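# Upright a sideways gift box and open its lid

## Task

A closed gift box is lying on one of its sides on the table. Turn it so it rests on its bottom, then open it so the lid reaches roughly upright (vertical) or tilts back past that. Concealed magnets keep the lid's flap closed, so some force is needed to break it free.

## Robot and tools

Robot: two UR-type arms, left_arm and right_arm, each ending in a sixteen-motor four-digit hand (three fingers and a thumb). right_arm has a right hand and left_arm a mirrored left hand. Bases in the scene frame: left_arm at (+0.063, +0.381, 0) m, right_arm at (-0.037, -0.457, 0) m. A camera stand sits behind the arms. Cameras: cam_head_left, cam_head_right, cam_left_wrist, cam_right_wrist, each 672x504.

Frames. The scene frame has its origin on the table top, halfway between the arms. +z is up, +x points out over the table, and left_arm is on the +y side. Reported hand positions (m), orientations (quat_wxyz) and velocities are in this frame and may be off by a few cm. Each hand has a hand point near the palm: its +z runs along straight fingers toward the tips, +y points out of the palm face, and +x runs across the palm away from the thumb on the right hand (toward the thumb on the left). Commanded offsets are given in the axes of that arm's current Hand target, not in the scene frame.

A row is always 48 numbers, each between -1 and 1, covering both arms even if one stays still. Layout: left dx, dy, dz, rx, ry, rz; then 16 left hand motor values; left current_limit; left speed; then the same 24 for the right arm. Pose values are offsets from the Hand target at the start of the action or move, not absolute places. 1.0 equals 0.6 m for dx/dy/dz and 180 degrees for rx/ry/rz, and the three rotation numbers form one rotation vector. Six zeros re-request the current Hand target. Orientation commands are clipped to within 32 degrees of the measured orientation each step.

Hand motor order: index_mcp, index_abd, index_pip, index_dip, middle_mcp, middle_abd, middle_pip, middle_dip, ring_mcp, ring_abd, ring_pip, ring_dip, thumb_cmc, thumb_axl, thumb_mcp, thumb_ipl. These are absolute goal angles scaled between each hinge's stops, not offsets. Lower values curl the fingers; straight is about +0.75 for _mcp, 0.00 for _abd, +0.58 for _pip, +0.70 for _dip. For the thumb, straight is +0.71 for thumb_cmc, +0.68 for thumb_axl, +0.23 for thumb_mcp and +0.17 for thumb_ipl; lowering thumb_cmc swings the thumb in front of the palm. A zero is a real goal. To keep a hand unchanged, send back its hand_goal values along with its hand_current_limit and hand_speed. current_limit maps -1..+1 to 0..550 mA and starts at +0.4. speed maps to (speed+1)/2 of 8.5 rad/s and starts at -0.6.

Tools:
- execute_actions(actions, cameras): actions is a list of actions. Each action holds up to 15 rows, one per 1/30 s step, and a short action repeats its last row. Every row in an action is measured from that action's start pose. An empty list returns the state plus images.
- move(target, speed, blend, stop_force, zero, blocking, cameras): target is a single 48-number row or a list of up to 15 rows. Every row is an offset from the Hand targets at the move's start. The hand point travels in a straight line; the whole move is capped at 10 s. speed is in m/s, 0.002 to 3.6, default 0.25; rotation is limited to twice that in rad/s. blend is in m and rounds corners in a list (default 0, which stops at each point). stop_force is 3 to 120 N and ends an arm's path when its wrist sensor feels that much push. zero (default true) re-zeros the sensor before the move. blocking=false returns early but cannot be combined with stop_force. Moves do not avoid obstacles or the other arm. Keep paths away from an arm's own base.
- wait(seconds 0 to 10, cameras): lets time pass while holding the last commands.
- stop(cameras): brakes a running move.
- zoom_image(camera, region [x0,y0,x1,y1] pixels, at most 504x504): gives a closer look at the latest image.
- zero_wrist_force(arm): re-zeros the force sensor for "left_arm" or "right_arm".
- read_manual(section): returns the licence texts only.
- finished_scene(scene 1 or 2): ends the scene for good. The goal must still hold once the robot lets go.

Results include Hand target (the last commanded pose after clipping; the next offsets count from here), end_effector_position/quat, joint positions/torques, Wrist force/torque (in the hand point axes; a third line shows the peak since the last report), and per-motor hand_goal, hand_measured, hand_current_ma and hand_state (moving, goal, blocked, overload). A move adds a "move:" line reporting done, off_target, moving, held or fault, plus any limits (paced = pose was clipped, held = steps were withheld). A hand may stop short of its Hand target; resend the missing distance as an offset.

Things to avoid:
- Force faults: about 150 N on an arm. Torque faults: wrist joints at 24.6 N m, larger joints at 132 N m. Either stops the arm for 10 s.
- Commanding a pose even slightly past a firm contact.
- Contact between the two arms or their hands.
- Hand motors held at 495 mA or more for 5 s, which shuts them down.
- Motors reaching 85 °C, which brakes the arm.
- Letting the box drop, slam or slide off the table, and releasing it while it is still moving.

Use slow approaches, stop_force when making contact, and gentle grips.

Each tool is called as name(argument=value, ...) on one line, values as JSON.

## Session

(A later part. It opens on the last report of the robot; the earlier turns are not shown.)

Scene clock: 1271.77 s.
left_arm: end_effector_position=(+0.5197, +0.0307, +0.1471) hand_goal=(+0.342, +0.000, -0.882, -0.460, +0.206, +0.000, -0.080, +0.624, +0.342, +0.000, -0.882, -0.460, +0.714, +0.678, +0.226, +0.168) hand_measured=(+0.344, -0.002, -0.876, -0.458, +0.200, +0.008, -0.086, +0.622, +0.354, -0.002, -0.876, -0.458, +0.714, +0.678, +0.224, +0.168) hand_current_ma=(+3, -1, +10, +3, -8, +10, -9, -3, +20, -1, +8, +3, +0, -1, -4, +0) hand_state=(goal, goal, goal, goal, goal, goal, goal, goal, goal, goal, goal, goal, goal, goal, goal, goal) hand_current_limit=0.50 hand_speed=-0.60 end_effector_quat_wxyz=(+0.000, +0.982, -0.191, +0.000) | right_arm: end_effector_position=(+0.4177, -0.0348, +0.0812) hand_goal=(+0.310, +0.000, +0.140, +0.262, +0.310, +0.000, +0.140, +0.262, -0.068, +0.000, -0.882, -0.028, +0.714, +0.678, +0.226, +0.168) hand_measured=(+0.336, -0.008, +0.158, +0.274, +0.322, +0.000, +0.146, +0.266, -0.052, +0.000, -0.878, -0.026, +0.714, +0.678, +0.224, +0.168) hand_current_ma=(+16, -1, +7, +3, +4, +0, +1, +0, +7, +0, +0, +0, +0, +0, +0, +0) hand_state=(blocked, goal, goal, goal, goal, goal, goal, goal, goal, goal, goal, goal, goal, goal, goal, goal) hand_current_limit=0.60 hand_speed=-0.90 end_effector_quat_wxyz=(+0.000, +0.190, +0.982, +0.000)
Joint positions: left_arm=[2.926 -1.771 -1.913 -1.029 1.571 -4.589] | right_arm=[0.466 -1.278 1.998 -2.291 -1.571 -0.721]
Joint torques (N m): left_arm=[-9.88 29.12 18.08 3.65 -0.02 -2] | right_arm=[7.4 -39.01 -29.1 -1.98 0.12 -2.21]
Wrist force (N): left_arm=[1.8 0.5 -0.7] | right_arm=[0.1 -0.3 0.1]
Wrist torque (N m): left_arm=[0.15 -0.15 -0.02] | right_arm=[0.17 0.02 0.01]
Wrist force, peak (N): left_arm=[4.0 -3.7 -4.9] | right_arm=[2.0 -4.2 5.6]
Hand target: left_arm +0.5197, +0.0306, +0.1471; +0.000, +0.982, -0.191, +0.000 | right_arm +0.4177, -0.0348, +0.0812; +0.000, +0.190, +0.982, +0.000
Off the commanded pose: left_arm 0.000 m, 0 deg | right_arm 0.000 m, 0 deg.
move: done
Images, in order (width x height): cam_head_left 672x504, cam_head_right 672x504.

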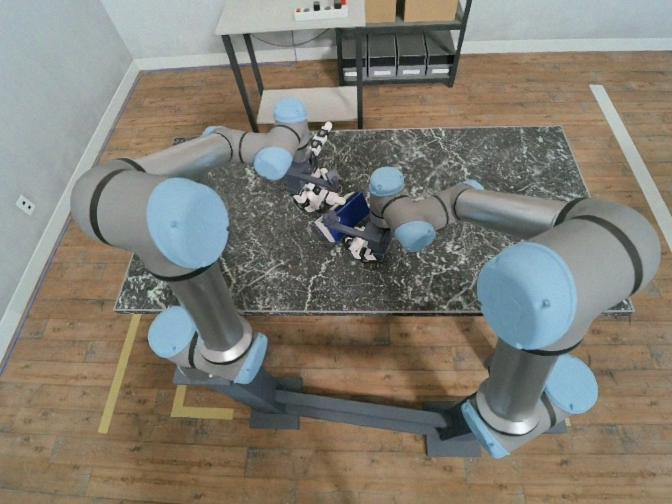

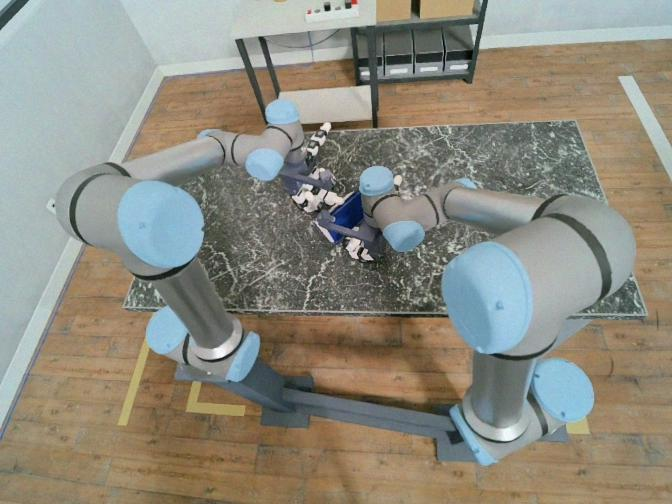

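move(target=[[0,0,-0.08,0,0,0,0.342,0,-0.882,-0.46,0.206,0,-0.08,0.623,0.342,0,-0.882,-0.46,0.714,0.678,0.226,0.168,0.5,-0.6,0,0,0,0,0,0,0.31,0,0.139,0.261,0.31,0,0.139,0.261,-0.068,0,-0.882,-0.028,0.714,0.678,0.226,0.168,0.6,-0.9],[0,-0.15,-0.12,0,0,0,0.342,0,-0.882,-0.46,0.206,0,-0.08,0.623,0.342,0,-0.882,-0.46,0.714,0.678,0.226,0.168,0.5,-0.6,0,0,0,0,0,0,0.31,0,0.139,0.261,0.31,0,0.139,0.261,-0.068,0,-0.882,-0.028,0.714,0.678,0.226,0.168,0.6,-0.9]], speed=0.06, blend=[0.005,0], cameras=["cam_head_left","cam_head_right","cam_left_wrist","cam_right_wrist"])

zoom_image(camera="cam_head_left", region=[300, 175, 380, 255])

zoom_image(camera="cam_head_right", region=[300, 175, 380, 255])

Scene clock: 1375.80 s.
left_arm: end_effector_position=(+0.5535, +0.1141, +0.2192) hand_goal=(+0.342, +0.000, -0.882, -0.460, +0.206, +0.000, -0.080, +0.624, +0.342, +0.000, -0.882, -0.460, +0.714, +0.678, +0.226, +0.168) hand_measured=(+0.344, -0.002, -0.876, -0.458, +0.214, +0.002, -0.078, +0.622, +0.354, -0.002, -0.876, -0.458, +0.714, +0.678, +0.224, +0.168) hand_current_ma=(+3, -1, +10, +3, +11, +3, +1, -2, +20, -1, +8, +3, +0, -1, -4, +0) hand_state=(goal, goal, goal, goal, goal, goal, goal, goal, goal, goal, goal, goal, goal, goal, goal, goal) hand_current_limit=0.50 hand_speed=-0.60 end_effector_quat_wxyz=(+0.000, +0.982, -0.191, +0.000) | right_arm: end_effector_position=(+0.4177, -0.0348, +0.0812) hand_goal=(+0.310, +0.000, +0.140, +0.262, +0.310, +0.000, +0.140, +0.262, -0.068, +0.000, -0.882, -0.028, +0.714, +0.678, +0.226, +0.168) hand_measured=(+0.324, -0.004, +0.148, +0.266, +0.322, +0.000, +0.146, +0.266, -0.052, +0.000, -0.878, -0.026, +0.714, +0.678, +0.224, +0.168) hand_current_ma=(+4, +0, +1, +0, +4, +0, +1, +0, +7, +0, +0, +0, +0, +0, +0, +0) hand_state=(goal, goal, goal, goal, goal, goal, goal, goal, goal, goal, goal, goal, goal, goal, goal, goal) hand_current_limit=0.60 hand_speed=-0.90 end_effector_quat_wxyz=(+0.000, +0.190, +0.982, +0.000)
Joint positions: left_arm=[3.096 -1.685 -1.811 -1.217 1.571 -4.419] | right_arm=[0.466 -1.278 1.998 -2.291 -1.571 -0.721]
Joint torques (N m): left_arm=[-9.73 25.42 13.44 4.16 0.25 -1.73] | right_arm=[3.74 -35.37 -27.8 -2.08 1.52 -2.09]
Wrist force (N): left_arm=[0.9 0.6 0.0] | right_arm=[-0.4 -0.1 -0.5]
Wrist torque (N m): left_arm=[0.21 -0.14 0.06] | right_arm=[0.20 0.05 0.00]
Wrist force, peak (N): left_arm=[2.1 0.2 -0.4] | right_arm=[-0.5 -0.1 -0.6]
Hand target: left_arm +0.5534, +0.1140, +0.2191; +0.000, +0.982, -0.191, +0.000 | right_arm +0.4177, -0.0348, +0.0812; +0.000, +0.190, +0.982, +0.000
Off the commanded pose: left_arm 0.000 m, 0 deg | right_arm 0.000 m, 0 deg.
move: done

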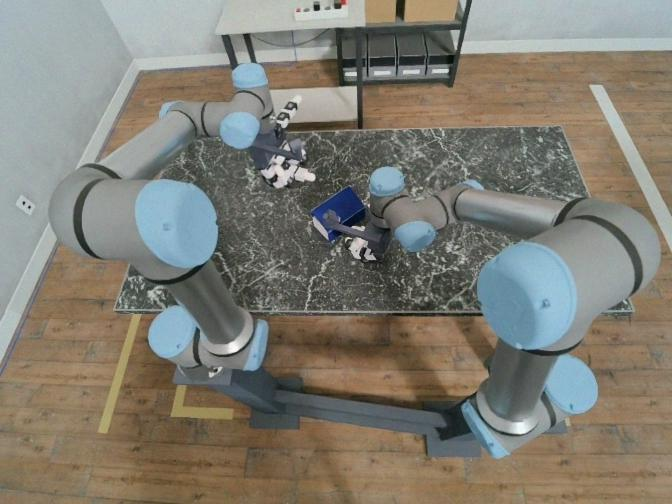

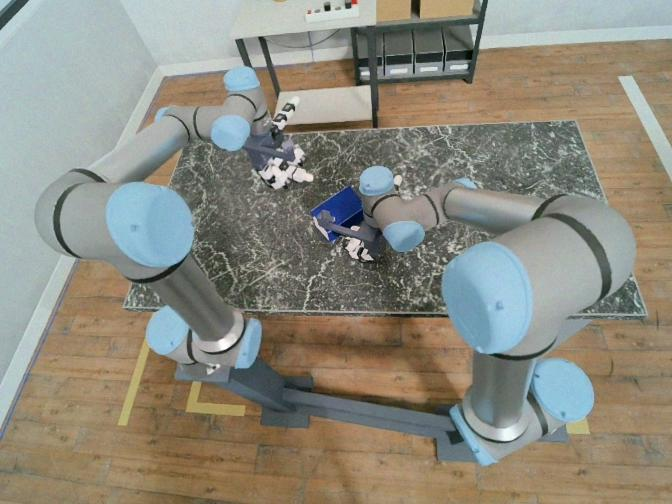

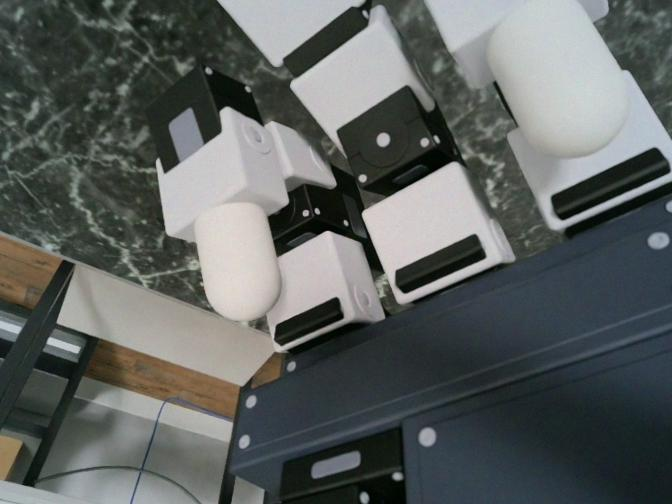

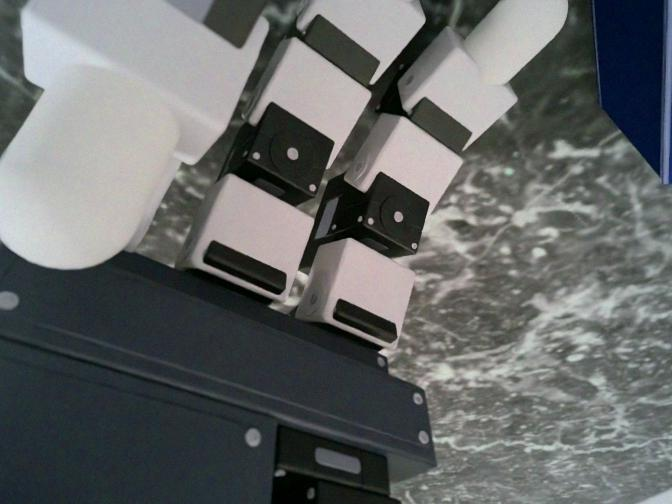

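Scaled by 6.300.

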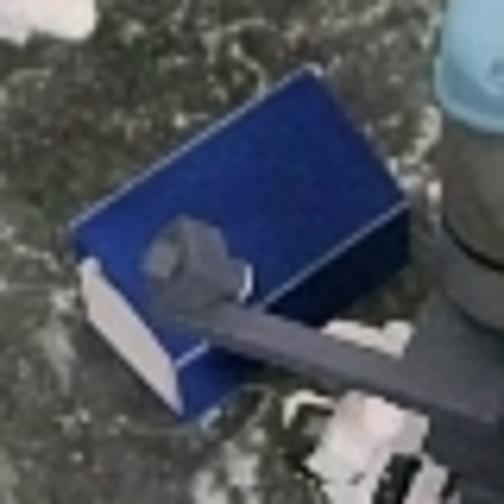

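Scaled by 6.300.

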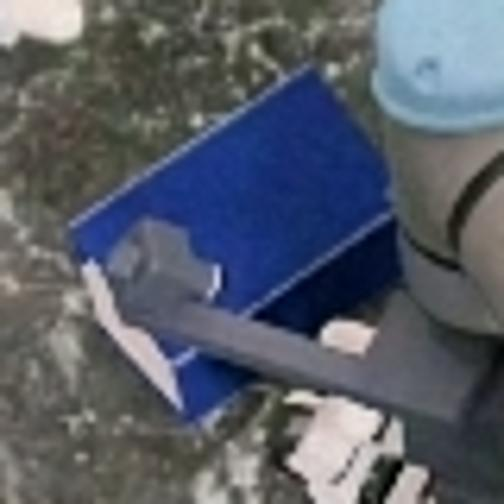

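move(target=[[0.007,-0.0353,0.1485,0,0,0.139,0.206,0,-0.08,0.333,0.342,0,-0.882,-0.46,0.342,0,-0.882,-0.46,0.714,0.678,0.226,0.168,0.5,-0.4,-0.0737,-0.031,-0.0813,0,0,0.139,0.342,0,0.139,0.261,0.342,0,0.139,0.261,0.342,0,0.139,0.261,0.714,0.678,0.226,0.168,0.5,-0.4],[0.007,-0.0353,0.2323,0,0,0.139,0.206,0,-0.08,0.333,0.342,0,-0.882,-0.46,0.342,0,-0.882,-0.46,0.714,0.678,0.226,0.168,0.5,-0.4,-0.0737,-0.031,0.012,0,0,0.139,0.342,0,0.139,0.261,0.342,0,0.139,0.261,0.342,0,0.139,0.261,0.714,0.678,0.226,0.168,0.5,-0.4],[0.007,-0.0353,0.2323,0,0,0.139,0.206,0,-0.08,0.333,0.342,0,-0.882,-0.46,0.342,0,-0.882,-0.46,0.714,0.678,0.226,0.168,0.5,-0.4,-0.1007,0.0263,0.012,0,0,0.139,0.342,0,0.139,0.261,0.342,0,0.139,0.261,0.342,0,0.139,0.261,0.714,0.678,0.226,0.168,0.5,-0.4]], speed=[0.12,0.1,0.05], blend=[0.0,0.005,0], cameras=["cam_head_left","cam_head_right"])

zoom_image(camera="cam_head_left", region=[285, 165, 385, 265])

zoom_image(camera="cam_head_right", region=[285, 165, 385, 265])

Scene clock: 1496.17 s.
left_arm: end_effector_position=(+0.5653, +0.1321, +0.0798) hand_goal=(+0.206, +0.000, -0.080, +0.334, +0.342, +0.000, -0.882, -0.460, +0.342, +0.000, -0.882, -0.460, +0.714, +0.678, +0.226, +0.168) hand_measured=(+0.220, -0.002, -0.080, +0.332, +0.344, +0.002, -0.876, -0.458, +0.352, -0.002, -0.876, -0.458, +0.714, +0.678, +0.224, +0.168) hand_current_ma=(+27, -1, +0, -3, +3, +3, +9, +2, +20, -1, +8, +3, +0, -1, -4, +0) hand_state=(goal, goal, goal, goal, goal, goal, goal, goal, goal, goal, goal, goal, goal, goal, goal, goal) hand_current_limit=0.50 hand_speed=-0.40 end_effector_quat_wxyz=(+0.000, +0.917, -0.399, +0.000) | right_arm: end_effector_position=(+0.4796, -0.0426, +0.0739) hand_goal=(+0.342, +0.000, +0.140, +0.262, +0.342, +0.000, +0.140, +0.262, +0.342, +0.000, +0.140, +0.262, +0.714, +0.678, +0.226, +0.168) hand_measured=(+0.340, +0.000, +0.138, +0.266, +0.340, +0.000, +0.138, +0.266, +0.340, +0.000, +0.138, +0.260, +0.714, +0.678, +0.224, +0.168) hand_current_ma=(+0, +0, +0, +0, +0, +0, +0, +0, +0, +0, +0, +0, +0, +0, +0, +0) hand_state=(moving, goal, goal, goal, moving, goal, goal, goal, moving, goal, goal, goal, goal, goal, goal, goal) hand_current_limit=0.50 hand_speed=-0.40 end_effector_quat_wxyz=(+0.000, +0.398, +0.917, +0.000) end_effector_velocity=(-0.002, +0.000, +0.000) end_effector_angular_velocity=(+0.001, -0.001, +0.002)
Joint positions: left_arm=[3.113 -1.95 -1.876 -0.886 1.571 -3.965] | right_arm=[0.47 -1.183 1.883 -2.27 -1.571 -0.281]
Joint velocities: left_arm=[within noise] | right_arm=[0.001 -0.003 0.006 -0.004 0 -0.001]
Joint torques (N m): left_arm=[0.3 41.12 22.88 3.86 -1.61 1.22] | right_arm=[-7.01 -41.73 -8.3 -3.32 1.58 -1.16]
Wrist force (N): left_arm=[0.9 0.5 0.4] | right_arm=[-0.7 0.4 -2.5]
Wrist torque (N m): left_arm=[0.15 -0.16 0.10] | right_arm=[0.16 0.02 -0.01]
Wrist force, peak (N): left_arm=[1.4 0.4 1.0] | right_arm=[-0.4 -6.7 -16.4]
Hand target: left_arm +0.5653, +0.1321, +0.0798; +0.000, +0.917, -0.399, +0.000 | right_arm +0.4796, -0.0427, +0.0740; +0.000, +0.398, +0.917, +0.000
Off the commanded pose: left_arm 0.000 m, 0 deg | right_arm 0.000 m, 0 deg.
move: done
Images, in order (width x height): cam_head_left 672x504, cam_head_right 672x504.

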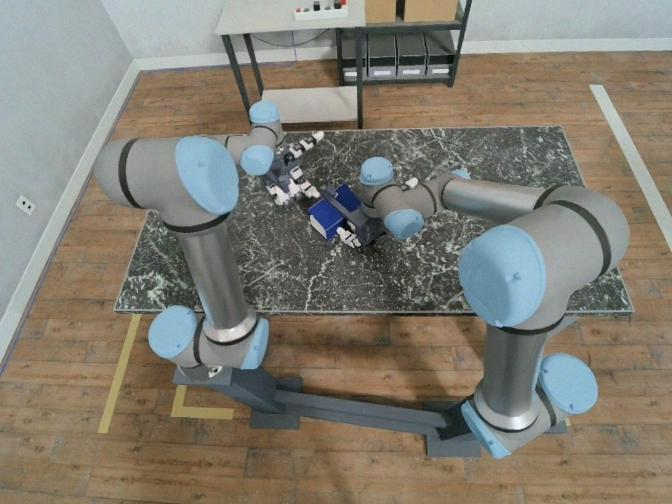

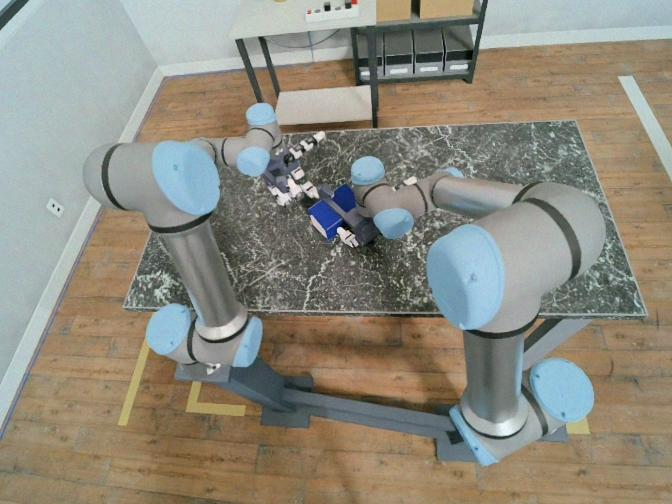

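Scaled by 5.040.

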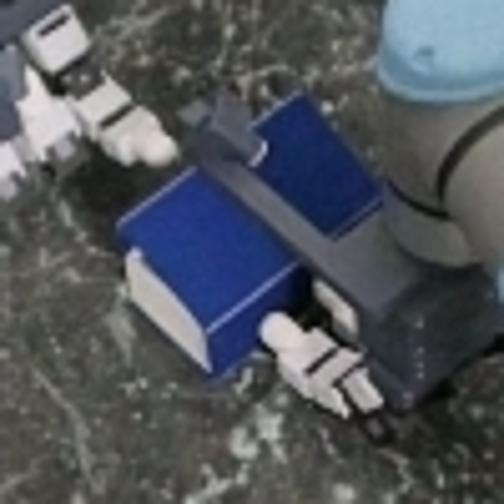

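Scaled by 5.040.

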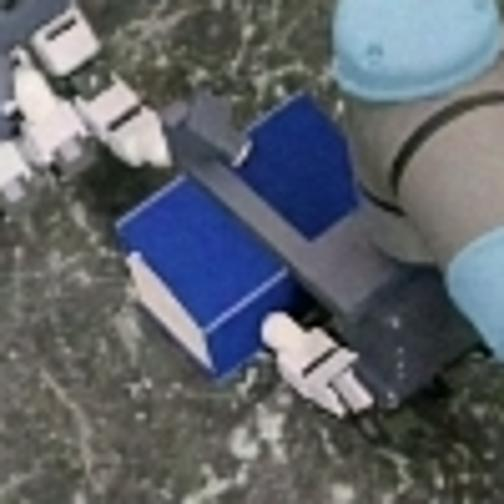

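move(target=[[0,0.0775,0,0,0,0,0.206,0,-0.08,0.333,0.342,0,-0.882,-0.46,0.342,0,-0.882,-0.46,0.714,0.678,0.226,0.168,0.5,-0.4,0,0,0,0,0,0,0.342,0,0.139,0.261,0.342,0,0.139,0.261,0.342,0,0.139,0.261,0.714,0.678,0.226,0.168,0.5,-0.4],[0,0.1067,-0.0383,0,0,0,0.206,0,-0.08,0.333,0.342,0,-0.882,-0.46,0.342,0,-0.882,-0.46,0.714,0.678,0.226,0.168,0.5,-0.4,0,0,0,0,0,0,0.342,0,0.139,0.261,0.342,0,0.139,0.261,0.342,0,0.139,0.261,0.714,0.678,0.226,0.168,0.5,-0.4],[0,0.1375,-0.06,0,0,0,0.206,0,-0.08,0.333,0.342,0,-0.882,-0.46,0.342,0,-0.882,-0.46,0.714,0.678,0.226,0.168,0.5,-0.4,0,0,0,0,0,0,0.342,0,0.139,0.261,0.342,0,0.139,0.261,0.342,0,0.139,0.261,0.714,0.678,0.226,0.168,0.5,-0.4],[0,0.1658,-0.0667,0,0,0,0.206,0,-0.08,0.333,0.342,0,-0.882,-0.46,0.342,0,-0.882,-0.46,0.714,0.678,0.226,0.168,0.5,-0.4,0,0,0,0,0,0,0.342,0,0.139,0.261,0.342,0,0.139,0.261,0.342,0,0.139,0.261,0.714,0.678,0.226,0.168,0.5,-0.4]], speed=0.05, blend=[0.003,0.003,0.003,0], cameras=["cam_head_left","cam_head_right"])

zoom_image(camera="cam_head_left", region=[285, 165, 385, 265])

zoom_image(camera="cam_head_right", region=[285, 165, 385, 265])

Scene clock: 1539.67 s.
left_arm: end_effector_position=(+0.4923, +0.0642, +0.1198) hand_goal=(+0.206, +0.000, -0.080, +0.334, +0.342, +0.000, -0.882, -0.460, +0.342, +0.000, -0.882, -0.460, +0.714, +0.678, +0.226, +0.168) hand_measured=(+0.630, -0.012, -0.626, +0.284, +0.344, +0.002, -0.876, -0.458, +0.352, -0.002, -0.876, -0.458, +0.714, +0.678, +0.224, +0.168) hand_current_ma=(+413, -16, -412, -133, +3, +3, +9, +2, +19, -1, +8, +3, +0, -1, -4, +0) hand_state=(blocked, goal, blocked, blocked, goal, goal, goal, goal, goal, goal, goal, goal, goal, goal, goal, goal) hand_current_limit=0.50 hand_speed=-0.40 end_effector_quat_wxyz=(+0.000, +0.917, -0.399, +0.000) | right_arm: end_effector_position=(+0.4796, -0.0427, +0.0740) hand_goal=(+0.342, +0.000, +0.140, +0.262, +0.342, +0.000, +0.140, +0.262, +0.342, +0.000, +0.140, +0.262, +0.714, +0.678, +0.226, +0.168) hand_measured=(+0.344, +0.002, +0.152, +0.326, +0.348, +0.002, +0.146, +0.338, +0.354, +0.002, +0.136, +0.340, +0.714, +0.678, +0.224, +0.168) hand_current_ma=(+0, +0, +3, +74, +1, +0, +1, +101, +4, +0, -1, +109, +0, +0, +0, +0) hand_state=(goal, goal, goal, blocked, goal, goal, goal, blocked, goal, goal, goal, blocked, goal, goal, goal, goal) hand_current_limit=0.50 hand_speed=-0.40 end_effector_quat_wxyz=(+0.000, +0.398, +0.917, +0.000)
Joint positions: left_arm=[2.968 -1.803 -1.954 -0.955 1.571 -4.11] | right_arm=[0.47 -1.184 1.883 -2.27 -1.571 -0.281]
Joint torques (N m): left_arm=[-4.19 14.27 13.76 -0.06 -5.05 2.67] | right_arm=[-5.18 -9.93 -21.98 -3.06 0.15 -1.17]
Wrist force (N): left_arm=[-2.4 -24.1 -13.7] | right_arm=[-1.3 -23.1 -38.6]
Wrist torque (N m): left_arm=[0.98 0.09 -0.44] | right_arm=[2.66 1.42 -0.76]
Wrist force, peak (N): left_arm=[-3.7 -51.6 -30.1] | right_arm=[-1.3 -24.5 -40.0]
Hand target: left_arm +0.4925, +0.0643, +0.1198; +0.000, +0.917, -0.399, +0.000 | right_arm +0.4796, -0.0427, +0.0740; +0.000, +0.398, +0.917, +0.000
Off the commanded pose: left_arm 0.000 m, 0 deg | right_arm 0.000 m, 0 deg.
move: done
Images, in order (width x height): cam_head_left 672x504, cam_head_right 672x504.

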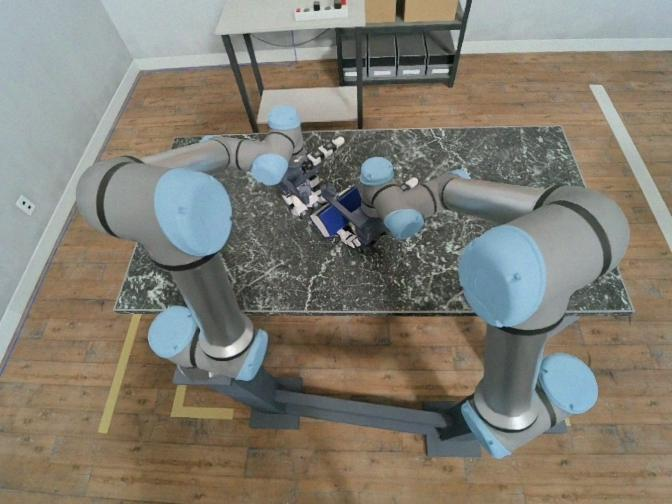

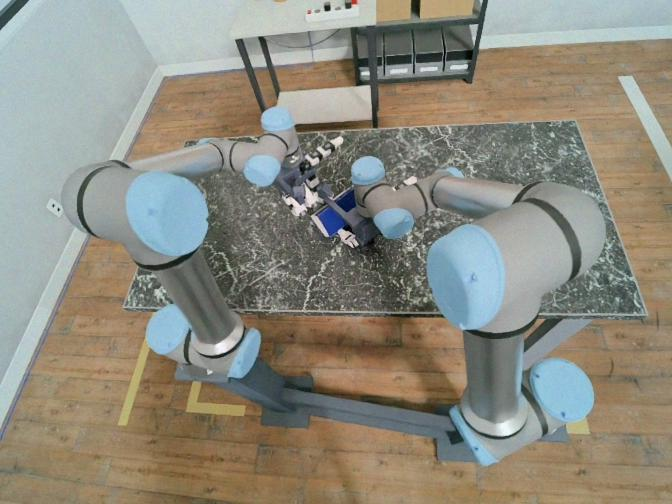

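Scaled by 5.040.

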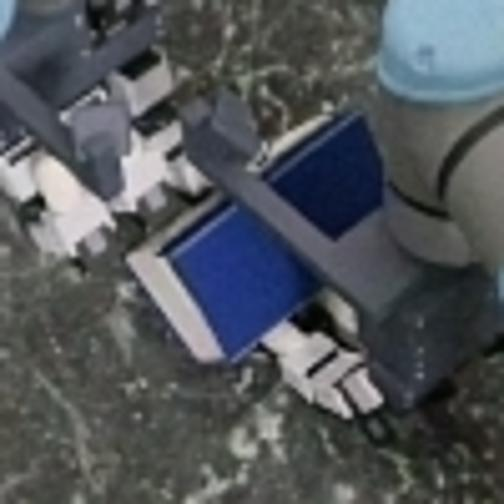

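Scaled by 5.040.

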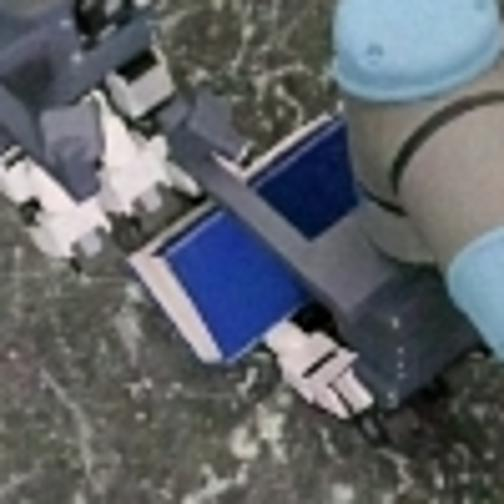

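move(target=[[0,-0.0783,0.0183,0,0,0,0.206,0,-0.08,0.333,0.342,0,-0.882,-0.46,0.342,0,-0.882,-0.46,0.714,0.678,0.226,0.168,0.2,-0.8,0,0,0,0,0,0,0.342,0,0.139,0.261,0.342,0,0.139,0.261,0.342,0,0.139,0.261,0.714,0.678,0.226,0.168,0.5,-0.4],[0,-0.0883,0.0667,0,0,0,0.206,0,-0.08,0.333,0.342,0,-0.882,-0.46,0.342,0,-0.882,-0.46,0.714,0.678,0.226,0.168,0.2,-0.8,0,0,-0.0133,0,0,0,0.342,0,0.139,0.261,0.342,0,0.139,0.261,0.342,0,0.139,0.261,0.714,0.678,0.226,0.168,0.5,-0.4],[0,-0.1658,0.0667,0,0,0,0.206,0,-0.08,0.333,0.342,0,-0.882,-0.46,0.342,0,-0.882,-0.46,0.714,0.678,0.226,0.168,0.2,-0.8,0,0,-0.0133,0,0,0,0.342,0,0.139,0.261,0.342,0,0.139,0.261,0.342,0,0.139,0.261,0.714,0.678,0.226,0.168,0.5,-0.4]], speed=0.04, blend=[0.003,0.003,0], cameras=["cam_head_left","cam_head_right"])

zoom_image(camera="cam_head_left", region=[285, 165, 385, 265])

zoom_image(camera="cam_head_right", region=[285, 165, 385, 265])

Scene clock: 1609.70 s.
left_arm: end_effector_position=(+0.5654, +0.1322, +0.0797) hand_goal=(+0.206, +0.000, -0.080, +0.334, +0.342, +0.000, -0.882, -0.460, +0.342, +0.000, -0.882, -0.460, +0.714, +0.678, +0.226, +0.168) hand_measured=(+0.210, -0.004, -0.080, +0.332, +0.344, +0.002, -0.876, -0.458, +0.352, -0.002, -0.876, -0.458, +0.714, +0.678, +0.224, +0.168) hand_current_ma=(+6, -3, +0, -3, +3, +3, +9, +2, +19, -1, +8, +3, +0, -1, -4, +0) hand_state=(goal, goal, goal, goal, goal, goal, goal, goal, goal, goal, goal, goal, goal, goal, goal, goal) hand_current_limit=0.20 hand_speed=-0.80 end_effector_quat_wxyz=(+0.000, +0.917, -0.399, +0.000) | right_arm: end_effector_position=(+0.4796, -0.0427, +0.0820) hand_goal=(+0.342, +0.000, +0.140, +0.262, +0.342, +0.000, +0.140, +0.262, +0.342, +0.000, +0.140, +0.262, +0.714, +0.678, +0.226, +0.168) hand_measured=(+0.356, +0.002, +0.148, +0.266, +0.358, +0.002, +0.150, +0.266, +0.362, +0.002, +0.150, +0.268, +0.714, +0.678, +0.224, +0.168) hand_current_ma=(+5, +0, +1, +0, +7, +0, +2, +0, +11, +0, +2, +1, +0, +0, +0, +0) hand_state=(goal, goal, goal, goal, goal, goal, goal, goal, blocked, goal, goal, goal, goal, goal, goal, goal) hand_current_limit=0.50 hand_speed=-0.40 end_effector_quat_wxyz=(+0.000, +0.398, +0.917, +0.000)
Joint positions: left_arm=[3.113 -1.95 -1.876 -0.887 1.571 -3.965] | right_arm=[0.47 -1.196 1.876 -2.25 -1.571 -0.281]
Joint torques (N m): left_arm=[-8.45 42 10.6 2.51 0.53 -1.78] | right_arm=[10.58 -26.02 -9.67 -3.8 -1.19 1.62]
Wrist force (N): left_arm=[0.4 0.9 0.1] | right_arm=[-0.6 -0.6 0.1]
Wrist torque (N m): left_arm=[0.22 -0.10 -0.06] | right_arm=[0.13 0.04 -0.04]
Wrist force, peak (N): left_arm=[-2.4 -24.2 -13.7] | right_arm=[-1.5 -23.2 -39.3]
Hand target: left_arm +0.5653, +0.1321, +0.0798; +0.000, +0.917, -0.399, +0.000 | right_arm +0.4796, -0.0427, +0.0820; +0.000, +0.398, +0.917, +0.000
Off the commanded pose: left_arm 0.000 m, 0 deg | right_arm 0.000 m, 0 deg.
move: done
Images, in order (width x height): cam_head_left 672x504, cam_head_right 672x504.

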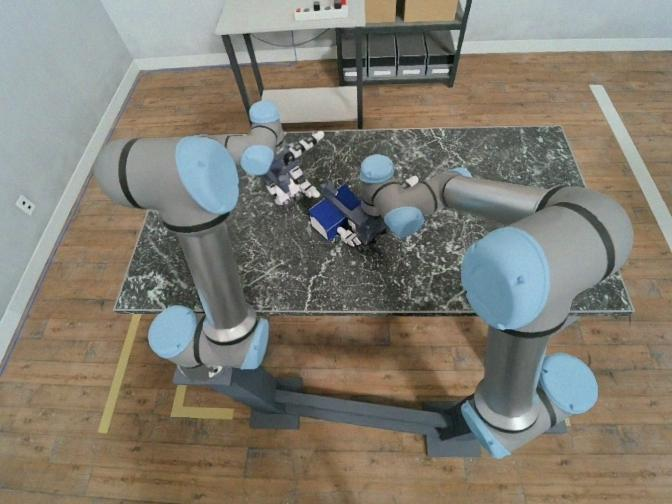

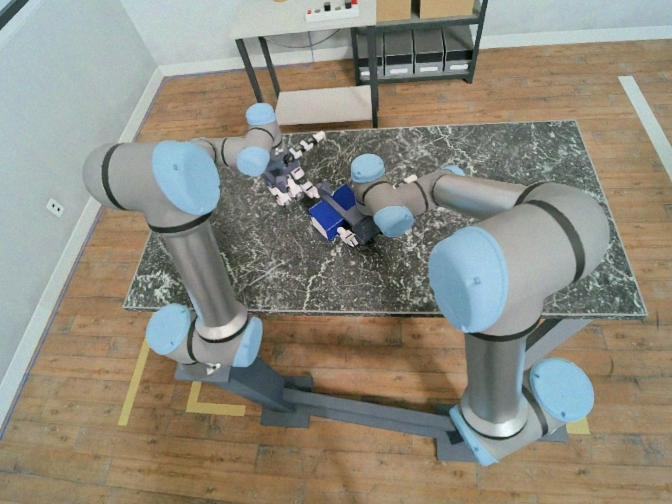

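Scaled by 5.040.

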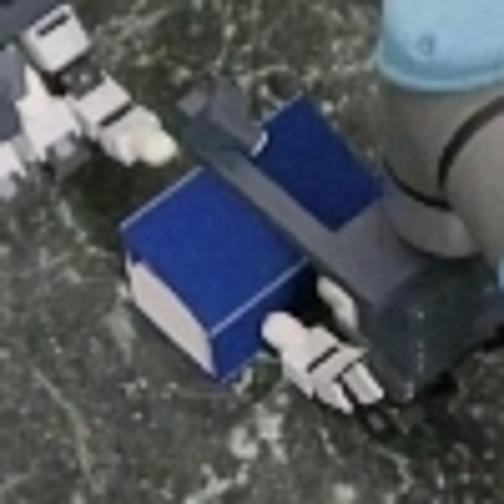

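Scaled by 5.040.

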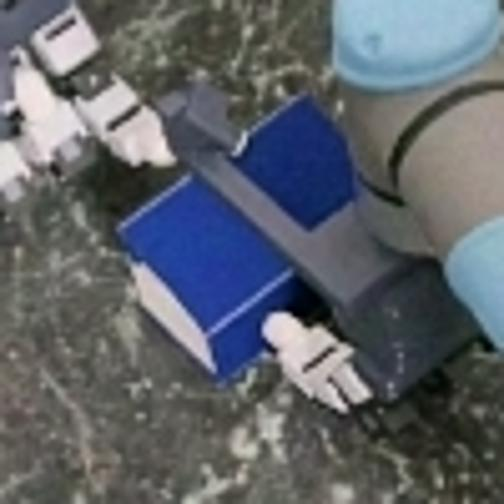

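move(target=[[0,0.0775,0.0067,0,0,0,0.206,0,-0.08,0.333,0.342,0,-0.882,-0.46,0.342,0,-0.882,-0.46,0.714,0.678,0.226,0.168,0.2,-0.6,0,0,0,0,0,0,0.342,0,0.139,0.261,0.342,0,0.139,0.261,0.342,0,0.139,0.261,0.714,0.678,0.226,0.168,0.5,-0.4],[0,0.0875,-0.0433,0,0,0,0.206,0,-0.08,0.333,0.342,0,-0.882,-0.46,0.342,0,-0.882,-0.46,0.714,0.678,0.226,0.168,0.2,-0.6,0,0,0,0,0,0,0.342,0,0.139,0.261,0.342,0,0.139,0.261,0.342,0,0.139,0.261,0.714,0.678,0.226,0.168,0.5,-0.4],[0,0.1142,-0.0633,0,0,0,0.206,0,-0.08,0.333,0.342,0,-0.882,-0.46,0.342,0,-0.882,-0.46,0.714,0.678,0.226,0.168,0.2,-0.6,0,0,0,0,0,0,0.342,0,0.139,0.261,0.342,0,0.139,0.261,0.342,0,0.139,0.261,0.714,0.678,0.226,0.168,0.5,-0.4]], speed=0.04, blend=[0.002,0.003,0], cameras=["cam_head_left"])

zoom_image(camera="cam_head_left", region=[285, 165, 385, 265])

Scene clock: 1636.37 s.
left_arm: end_effector_position=(+0.5150, +0.0853, +0.1178) hand_goal=(+0.206, +0.000, -0.080, +0.334, +0.342, +0.000, -0.882, -0.460, +0.342, +0.000, -0.882, -0.460, +0.714, +0.678, +0.226, +0.168) hand_measured=(+0.194, -0.010, -0.100, +0.320, +0.344, +0.002, -0.876, -0.458, +0.352, -0.002, -0.876, -0.458, +0.714, +0.678, +0.224, +0.168) hand_current_ma=(-21, -14, -40, -23, +3, +3, +9, +2, +19, -1, +8, +3, +0, -1, -4, +0) hand_state=(goal, goal, goal, goal, goal, goal, goal, goal, goal, goal, goal, goal, goal, goal, goal, goal) hand_current_limit=0.20 hand_speed=-0.60 end_effector_quat_wxyz=(+0.000, +0.917, -0.399, +0.000) end_effector_velocity=(+0.001, +0.002, -0.002) end_effector_angular_velocity=(+0.000, +0.001, +0.000) | right_arm: end_effector_position=(+0.4796, -0.0427, +0.0820) hand_goal=(+0.342, +0.000, +0.140, +0.262, +0.342, +0.000, +0.140, +0.262, +0.342, +0.000, +0.140, +0.262, +0.714, +0.678, +0.226, +0.168) hand_measured=(+0.366, +0.004, +0.152, +0.266, +0.374, +0.004, +0.150, +0.266, +0.382, +0.006, +0.148, +0.264, +0.714, +0.678, +0.224, +0.168) hand_current_ma=(+14, +0, +3, +0, +23, +0, +2, +0, +34, +1, +2, +0, +0, +0, +0, +0) hand_state=(blocked, goal, goal, goal, blocked, goal, goal, goal, blocked, goal, goal, goal, goal, goal, goal, goal) hand_current_limit=0.50 hand_speed=-0.40 end_effector_quat_wxyz=(+0.000, +0.398, +0.917, +0.000)
Joint positions: left_arm=[3.016 -1.831 -1.925 -0.957 1.571 -4.062] | right_arm=[0.47 -1.196 1.876 -2.25 -1.571 -0.281]
Joint velocities: left_arm=[0.003 -0.004 -0.002 0.005 0 0.003] | right_arm=[within noise]
Joint torques (N m): left_arm=[7.25 22.51 16.12 4.01 -1.87 1.59] | right_arm=[10.19 -28.86 -30.65 -3.33 1.36 1.57]
Wrist force (N): left_arm=[-0.8 -0.3 -1.5] | right_arm=[-1.9 -1.0 1.6]
Wrist torque (N m): left_arm=[0.26 -0.01 -0.01] | right_arm=[0.37 0.05 -0.06]
Wrist force, peak (N): left_arm=[-1.8 -12.5 -3.9] | right_arm=[-2.4 -16.8 -5.5]
Hand target: left_arm +0.5151, +0.0854, +0.1177; +0.000, +0.917, -0.399, +0.000 | right_arm +0.4796, -0.0427, +0.0820; +0.000, +0.398, +0.917, +0.000
Off the commanded pose: left_arm 0.000 m, 0 deg | right_arm 0.000 m, 0 deg.
move: done
Images, in order (width x height): cam_head_left 672x504.

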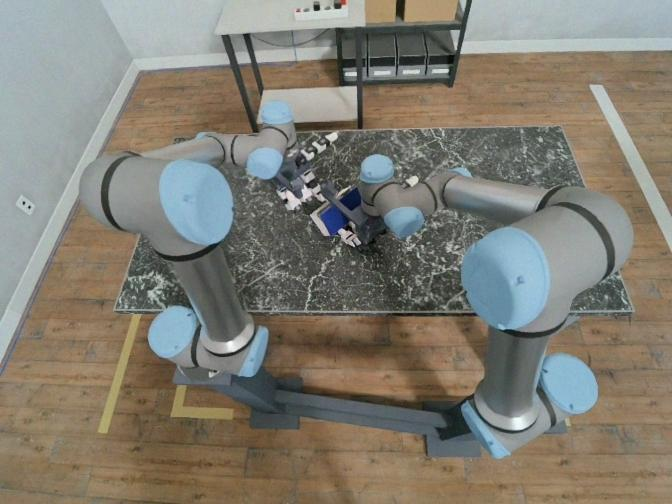

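Scaled by 5.040.

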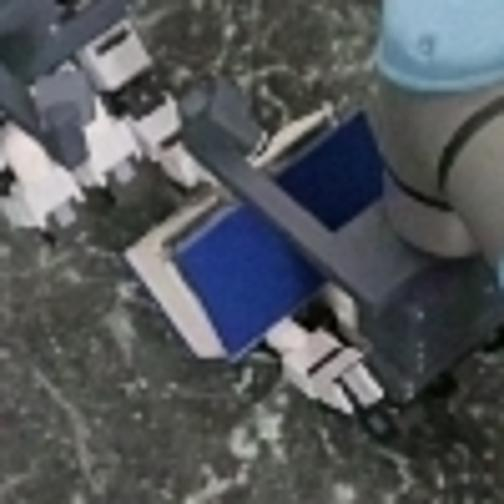

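move(target=[[0,-0.0267,0.02,0,0,0,0.206,0,-0.08,0.333,0.342,0,-0.882,-0.46,0.342,0,-0.882,-0.46,0.714,0.678,0.226,0.168,0.2,-0.6,0,0,0,0,0,0,0.342,0,0.139,0.261,0.342,0,0.139,0.261,0.342,0,0.139,0.261,0.714,0.678,0.226,0.168,0.5,-0.4],[0,-0.0367,0.0628,0,0,0,0.206,0,-0.08,0.333,0.342,0,-0.882,-0.46,0.342,0,-0.882,-0.46,0.714,0.678,0.226,0.168,0.2,-0.6,0,0,0,0,0,0,0.342,0,0.139,0.261,0.342,0,0.139,0.261,0.342,0,0.139,0.261,0.714,0.678,0.226,0.168,0.5,-0.4],[0,-0.1138,0.0578,0,0,0,0.206,0,-0.08,0.406,0.206,0,-0.08,0.406,0.342,0,-0.882,-0.46,0.714,0.678,0.226,0.168,0.4,-0.3,0,0,0,0,0,0,0.342,0,0.139,0.261,0.342,0,0.139,0.261,0.342,0,0.139,0.261,0.714,0.678,0.226,0.168,0.5,-0.4],[0,-0.035,0.0578,0,0,0,0.206,0,-0.08,0.406,0.206,0,-0.08,0.406,0.342,0,-0.882,-0.46,0.714,0.678,0.226,0.168,0.4,-0.3,0,0,0,0,0,0,0.342,0,0.139,0.261,0.342,0,0.139,0.261,0.342,0,0.139,0.261,0.714,0.678,0.226,0.168,0.5,-0.4],[0,-0.0205,0.0162,0,0,0,0.206,0,-0.08,0.406,0.206,0,-0.08,0.406,0.342,0,-0.882,-0.46,0.714,0.678,0.226,0.168,0.4,-0.3,0,0,0,0,0,0,0.342,0,0.139,0.261,0.342,0,0.139,0.261,0.342,0,0.139,0.261,0.714,0.678,0.226,0.168,0.5,-0.4]], speed=0.05, blend=[0.003,0.003,0,0.001,0], cameras=["cam_head_left","cam_head_right"])

zoom_image(camera="cam_head_left", region=[285, 165, 385, 265])

zoom_image(camera="cam_head_right", region=[285, 165, 385, 265])

Scene clock: 1834.30 s.
left_arm: end_effector_position=(+0.5242, +0.0936, +0.1081) hand_goal=(+0.206, +0.000, -0.080, +0.406, +0.206, +0.000, -0.080, +0.406, +0.342, +0.000, -0.882, -0.460, +0.714, +0.678, +0.226, +0.168) hand_measured=(+0.208, -0.006, -0.110, +0.384, +0.194, +0.000, -0.094, +0.396, +0.352, -0.002, -0.876, -0.458, +0.714, +0.678, +0.224, +0.168) hand_current_ma=(+2, -7, -70, -45, -20, +0, -25, -15, +19, -1, +8, +3, +0, -1, -4, +0) hand_state=(goal, goal, blocked, blocked, goal, goal, goal, goal, goal, goal, goal, goal, goal, goal, goal, goal) hand_current_limit=0.40 hand_speed=-0.30 end_effector_quat_wxyz=(+0.000, +0.917, -0.399, +0.000) end_effector_velocity=(+0.001, +0.000, -0.001) end_effector_angular_velocity=(-0.001, -0.002, +0.000) | right_arm: end_effector_position=(+0.4796, -0.0427, +0.0820) hand_goal=(+0.342, +0.000, +0.140, +0.262, +0.342, +0.000, +0.140, +0.262, +0.342, +0.000, +0.140, +0.262, +0.714, +0.678, +0.226, +0.168) hand_measured=(+0.360, +0.002, +0.148, +0.264, +0.374, +0.004, +0.146, +0.264, +0.394, +0.006, +0.138, +0.246, +0.714, +0.678, +0.224, +0.168) hand_current_ma=(+8, +0, +2, +0, +24, +0, +1, +0, +55, +1, +0, -6, +0, +0, +0, +0) hand_state=(goal, goal, goal, goal, blocked, goal, goal, goal, blocked, goal, goal, goal, goal, goal, goal, goal) hand_current_limit=0.50 hand_speed=-0.40 end_effector_quat_wxyz=(+0.000, +0.398, +0.917, +0.000)
Joint positions: left_arm=[3.034 -1.855 -1.921 -0.935 1.571 -4.044] | right_arm=[0.47 -1.196 1.876 -2.25 -1.571 -0.281]
Joint velocities: left_arm=[0.001 -0.002 0 0.005 0 0.001] | right_arm=[within noise]
Joint torques (N m): left_arm=[5.24 22.23 9.51 3.61 -1.01 1.52] | right_arm=[9.76 -39.3 -24.39 -2.42 1.28 1.53]
Wrist force (N): left_arm=[0.6 -1.3 -2.0] | right_arm=[-2.0 -2.9 -0.1]
Wrist torque (N m): left_arm=[0.32 -0.09 -0.04] | right_arm=[0.40 0.25 -0.28]
Wrist force, peak (N): left_arm=[-2.9 -23.3 -7.8] | right_arm=[-3.4 -28.3 -9.9]
Hand target: left_arm +0.5241, +0.0938, +0.1080; +0.000, +0.917, -0.399, +0.000 | right_arm +0.4796, -0.0427, +0.0820; +0.000, +0.398, +0.917, +0.000
Off the commanded pose: left_arm 0.000 m, 0 deg | right_arm 0.000 m, 0 deg.
move: done
Images, in order (width x height): cam_head_left 672x504, cam_head_right 672x504.

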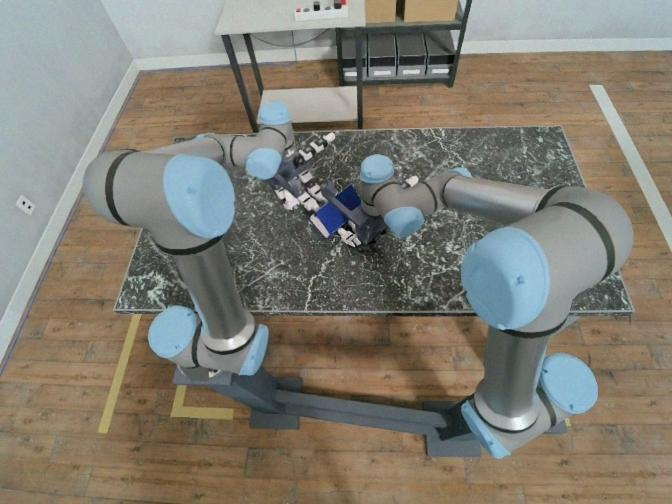

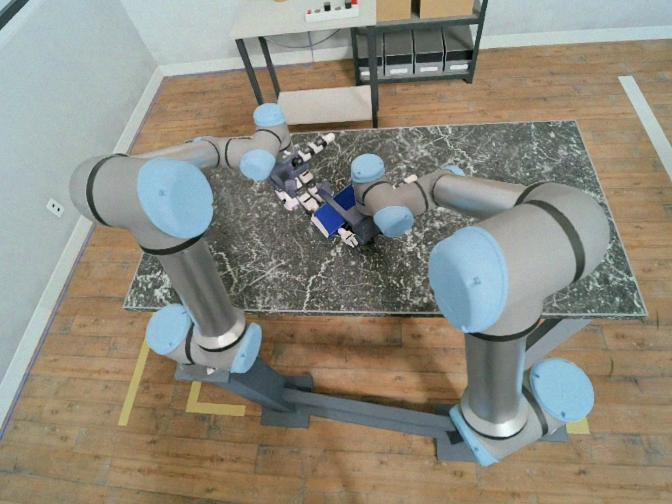

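Scaled by 5.040.

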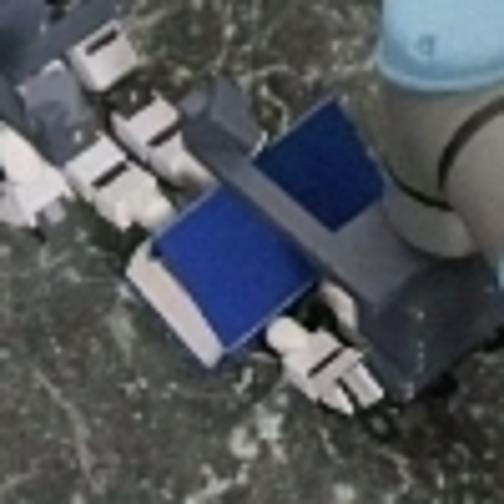

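Scaled by 5.040.

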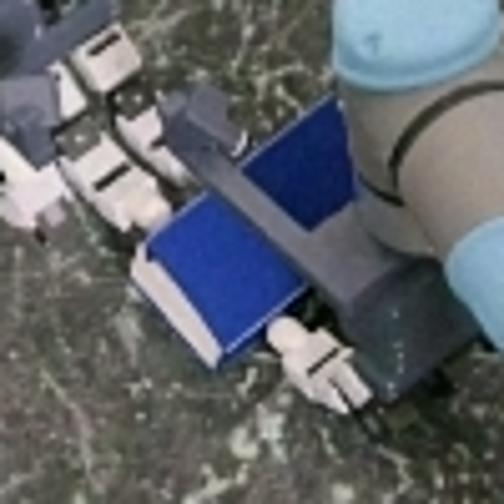

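move(target=[[0,0,-0.0333,0,0,0,0.206,0,-0.08,0.406,0.206,0,-0.08,0.406,0.342,0,-0.882,-0.46,0.714,0.678,0.226,0.168,0.4,-0.3,0,0,0,0,0,0,0.342,0,0.139,0.261,0.342,0,0.139,0.261,0.342,0,0.139,0.261,0.714,0.678,0.226,0.168,0.5,-0.4],[0,0.0232,-0.0333,0,0,0,0.206,0,-0.08,0.406,0.206,0,-0.08,0.406,0.342,0,-0.882,-0.46,0.714,0.678,0.226,0.168,0.4,-0.3,0,0,0,0,0,0,0.342,0,0.139,0.261,0.342,0,0.139,0.261,0.342,0,0.139,0.261,0.714,0.678,0.226,0.168,0.5,-0.4]], speed=0.05, blend=[0.003,0])

move(target=[0,0,0.07,0,0,0,0.206,0,-0.08,0.406,0.206,0,-0.08,0.406,0.342,0,-0.882,-0.46,0.714,0.678,0.226,0.168,0.4,-0.3,0,0,0,0,0,0,0.342,0,0.139,0.261,0.342,0,0.139,0.261,0.342,0,0.139,0.261,0.714,0.678,0.226,0.168,0.5,-0.4], speed=0.03, stop_force=6, cameras=["cam_head_left","cam_head_right"])

zoom_image(camera="cam_head_left", region=[285, 165, 385, 265])

zoom_image(camera="cam_head_right", region=[285, 165, 385, 265])

Scene clock: 1873.17 s.
left_arm: end_effector_position=(+0.5138, +0.0842, +0.1280) hand_goal=(+0.206, +0.000, -0.080, +0.406, +0.206, +0.000, -0.080, +0.406, +0.342, +0.000, -0.882, -0.460, +0.714, +0.678, +0.226, +0.168) hand_measured=(+0.196, +0.000, -0.096, +0.396, +0.210, +0.002, -0.080, +0.404, +0.352, -0.002, -0.876, -0.458, +0.714, +0.678, +0.224, +0.168) hand_current_ma=(-16, +0, -30, -15, +4, +1, +0, -2, +19, -1, +8, +3, +0, -1, -4, +0) hand_state=(goal, goal, goal, goal, goal, goal, goal, goal, goal, goal, goal, goal, goal, goal, goal, goal) hand_current_limit=0.40 hand_speed=-0.30 end_effector_quat_wxyz=(+0.000, +0.917, -0.399, +0.000) end_effector_velocity=(+0.002, +0.002, +0.000) end_effector_angular_velocity=(+0.000, +0.000, -0.001) | right_arm: end_effector_position=(+0.4796, -0.0427, +0.0820) hand_goal=(+0.342, +0.000, +0.140, +0.262, +0.342, +0.000, +0.140, +0.262, +0.342, +0.000, +0.140, +0.262, +0.714, +0.678, +0.226, +0.168) hand_measured=(+0.354, +0.002, +0.146, +0.266, +0.360, +0.002, +0.150, +0.268, +0.368, +0.000, +0.150, +0.266, +0.714, +0.678, +0.224, +0.168) hand_current_ma=(+4, +0, +1, +0, +8, +0, +3, +1, +16, +0, +3, +0, +0, +0, +0, +0) hand_state=(goal, goal, goal, goal, goal, goal, goal, goal, blocked, goal, goal, goal, goal, goal, goal, goal) hand_current_limit=0.50 hand_speed=-0.40 end_effector_quat_wxyz=(+0.000, +0.398, +0.917, +0.000)
Joint positions: left_arm=[3.014 -1.815 -1.914 -0.983 1.571 -4.064] | right_arm=[0.47 -1.196 1.876 -2.25 -1.571 -0.281]
Joint velocities: left_arm=[0.004 -0.002 0.003 0 0 0.006] | right_arm=[within noise]
Joint torques (N m): left_arm=[6.99 22.77 23.36 2.23 -0.33 2] | right_arm=[9.81 -39.81 -18.53 -2.39 -1.1 1.51]
Wrist force (N): left_arm=[0.4 0.4 -1.1] | right_arm=[-2.1 -0.8 1.3]
Wrist torque (N m): left_arm=[0.29 -0.09 0.01] | right_arm=[0.31 0.16 -0.15]
Wrist force, peak (N): left_arm=[0.7 -1.5 -2.5] | right_arm=[-2.0 -3.1 0.4]
Hand target: left_arm +0.5140, +0.0843, +0.1280; +0.000, +0.917, -0.399, +0.000 | right_arm +0.4796, -0.0427, +0.0820; +0.000, +0.398, +0.917, +0.000
Off the commanded pose: left_arm 0.000 m, 0 deg | right_arm 0.000 m, 0 deg.
move: done

Scene clock: 1874.77 s.
left_arm: end_effector_position=(+0.5140, +0.0843, +0.1094) hand_goal=(+0.206, +0.000, -0.080, +0.406, +0.206, +0.000, -0.080, +0.406, +0.342, +0.000, -0.882, -0.460, +0.714, +0.678, +0.226, +0.168) hand_measured=(+0.158, +0.000, -0.130, +0.378, +0.168, +0.000, -0.132, +0.386, +0.352, -0.002, -0.876, -0.458, +0.714, +0.678, +0.224, +0.168) hand_current_ma=(-138, +0, -137, -62, -104, +0, -144, -43, +19, -1, +8, +3, +0, -1, -5, +0) hand_state=(blocked, goal, blocked, blocked, blocked, goal, blocked, blocked, goal, goal, goal, goal, goal, goal, goal, goal) hand_current_limit=0.40 hand_speed=-0.30 end_effector_quat_wxyz=(+0.000, +0.917, -0.399, +0.000) | right_arm: end_effector_position=(+0.4796, -0.0427, +0.0820) hand_goal=(+0.342, +0.000, +0.140, +0.262, +0.342, +0.000, +0.140, +0.262, +0.342, +0.000, +0.140, +0.262, +0.714, +0.678, +0.226, +0.168) hand_measured=(+0.358, +0.002, +0.148, +0.266, +0.364, +0.002, +0.152, +0.268, +0.374, +0.002, +0.152, +0.264, +0.714, +0.678, +0.224, +0.168) hand_current_ma=(+6, +0, +2, +0, +12, +0, +3, +1, +24, +0, +3, +0, +0, +0, +0, +0) hand_state=(goal, goal, goal, goal, blocked, goal, goal, goal, blocked, goal, goal, goal, goal, goal, goal, goal) hand_current_limit=0.50 hand_speed=-0.40 end_effector_quat_wxyz=(+0.000, +0.398, +0.917, +0.000)
Joint positions: left_arm=[3.014 -1.842 -1.936 -0.935 1.571 -4.064] | right_arm=[0.47 -1.196 1.876 -2.25 -1.571 -0.281]
Joint torques (N m): left_arm=[0.92 24.29 16.98 3.57 0.13 1.91] | right_arm=[10.18 -40.47 -16.12 -2.54 -0.73 1.53]
Wrist force (N): left_arm=[0.4 -1.7 -3.9] | right_arm=[-2.7 -2.2 0.6]
Wrist torque (N m): left_arm=[0.23 -0.09 -0.02] | right_arm=[0.37 0.17 -0.24]
Wrist force, peak (N): left_arm=[0.4 -4.1 -8.2] | right_arm=[-3.1 -3.1 1.1]
Hand target: left_arm +0.5140, +0.0843, +0.1094; +0.000, +0.917, -0.399, +0.000 (not the last commanded pose) | right_arm +0.4796, -0.0427, +0.0820; +0.000, +0.398, +0.917, +0.000
Off the commanded pose: left_arm 0.023 m, 0 deg | right_arm 0.000 m, 0 deg.
move: contact (left_arm)
Images, in order (width x height): cam_head_left 672x504, cam_head_right 672x504.

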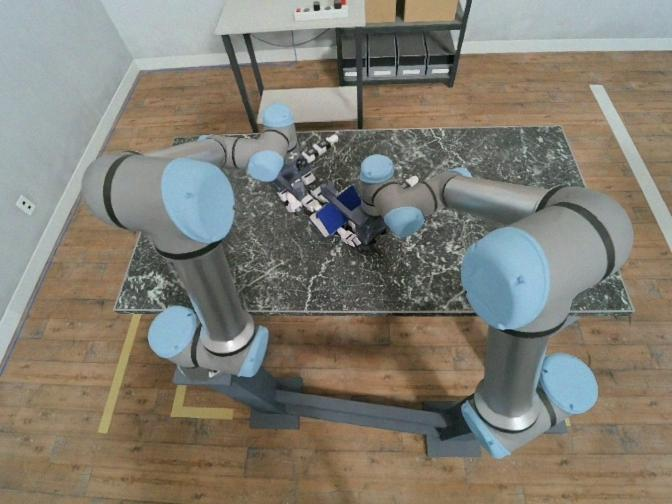

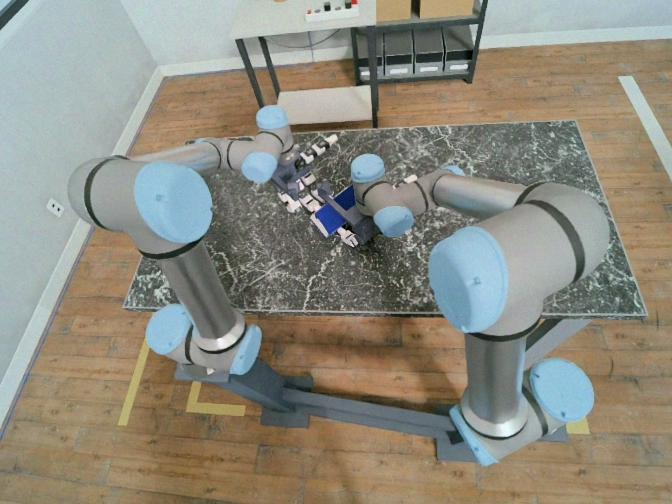

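Scaled by 5.040.

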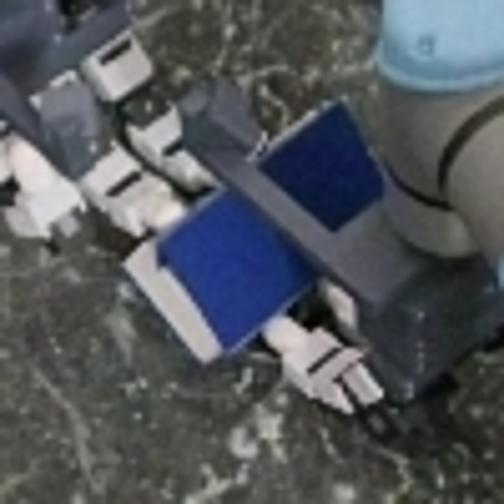

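Scaled by 5.040.

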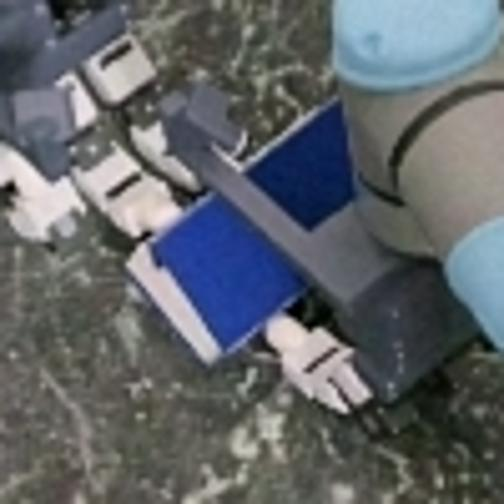

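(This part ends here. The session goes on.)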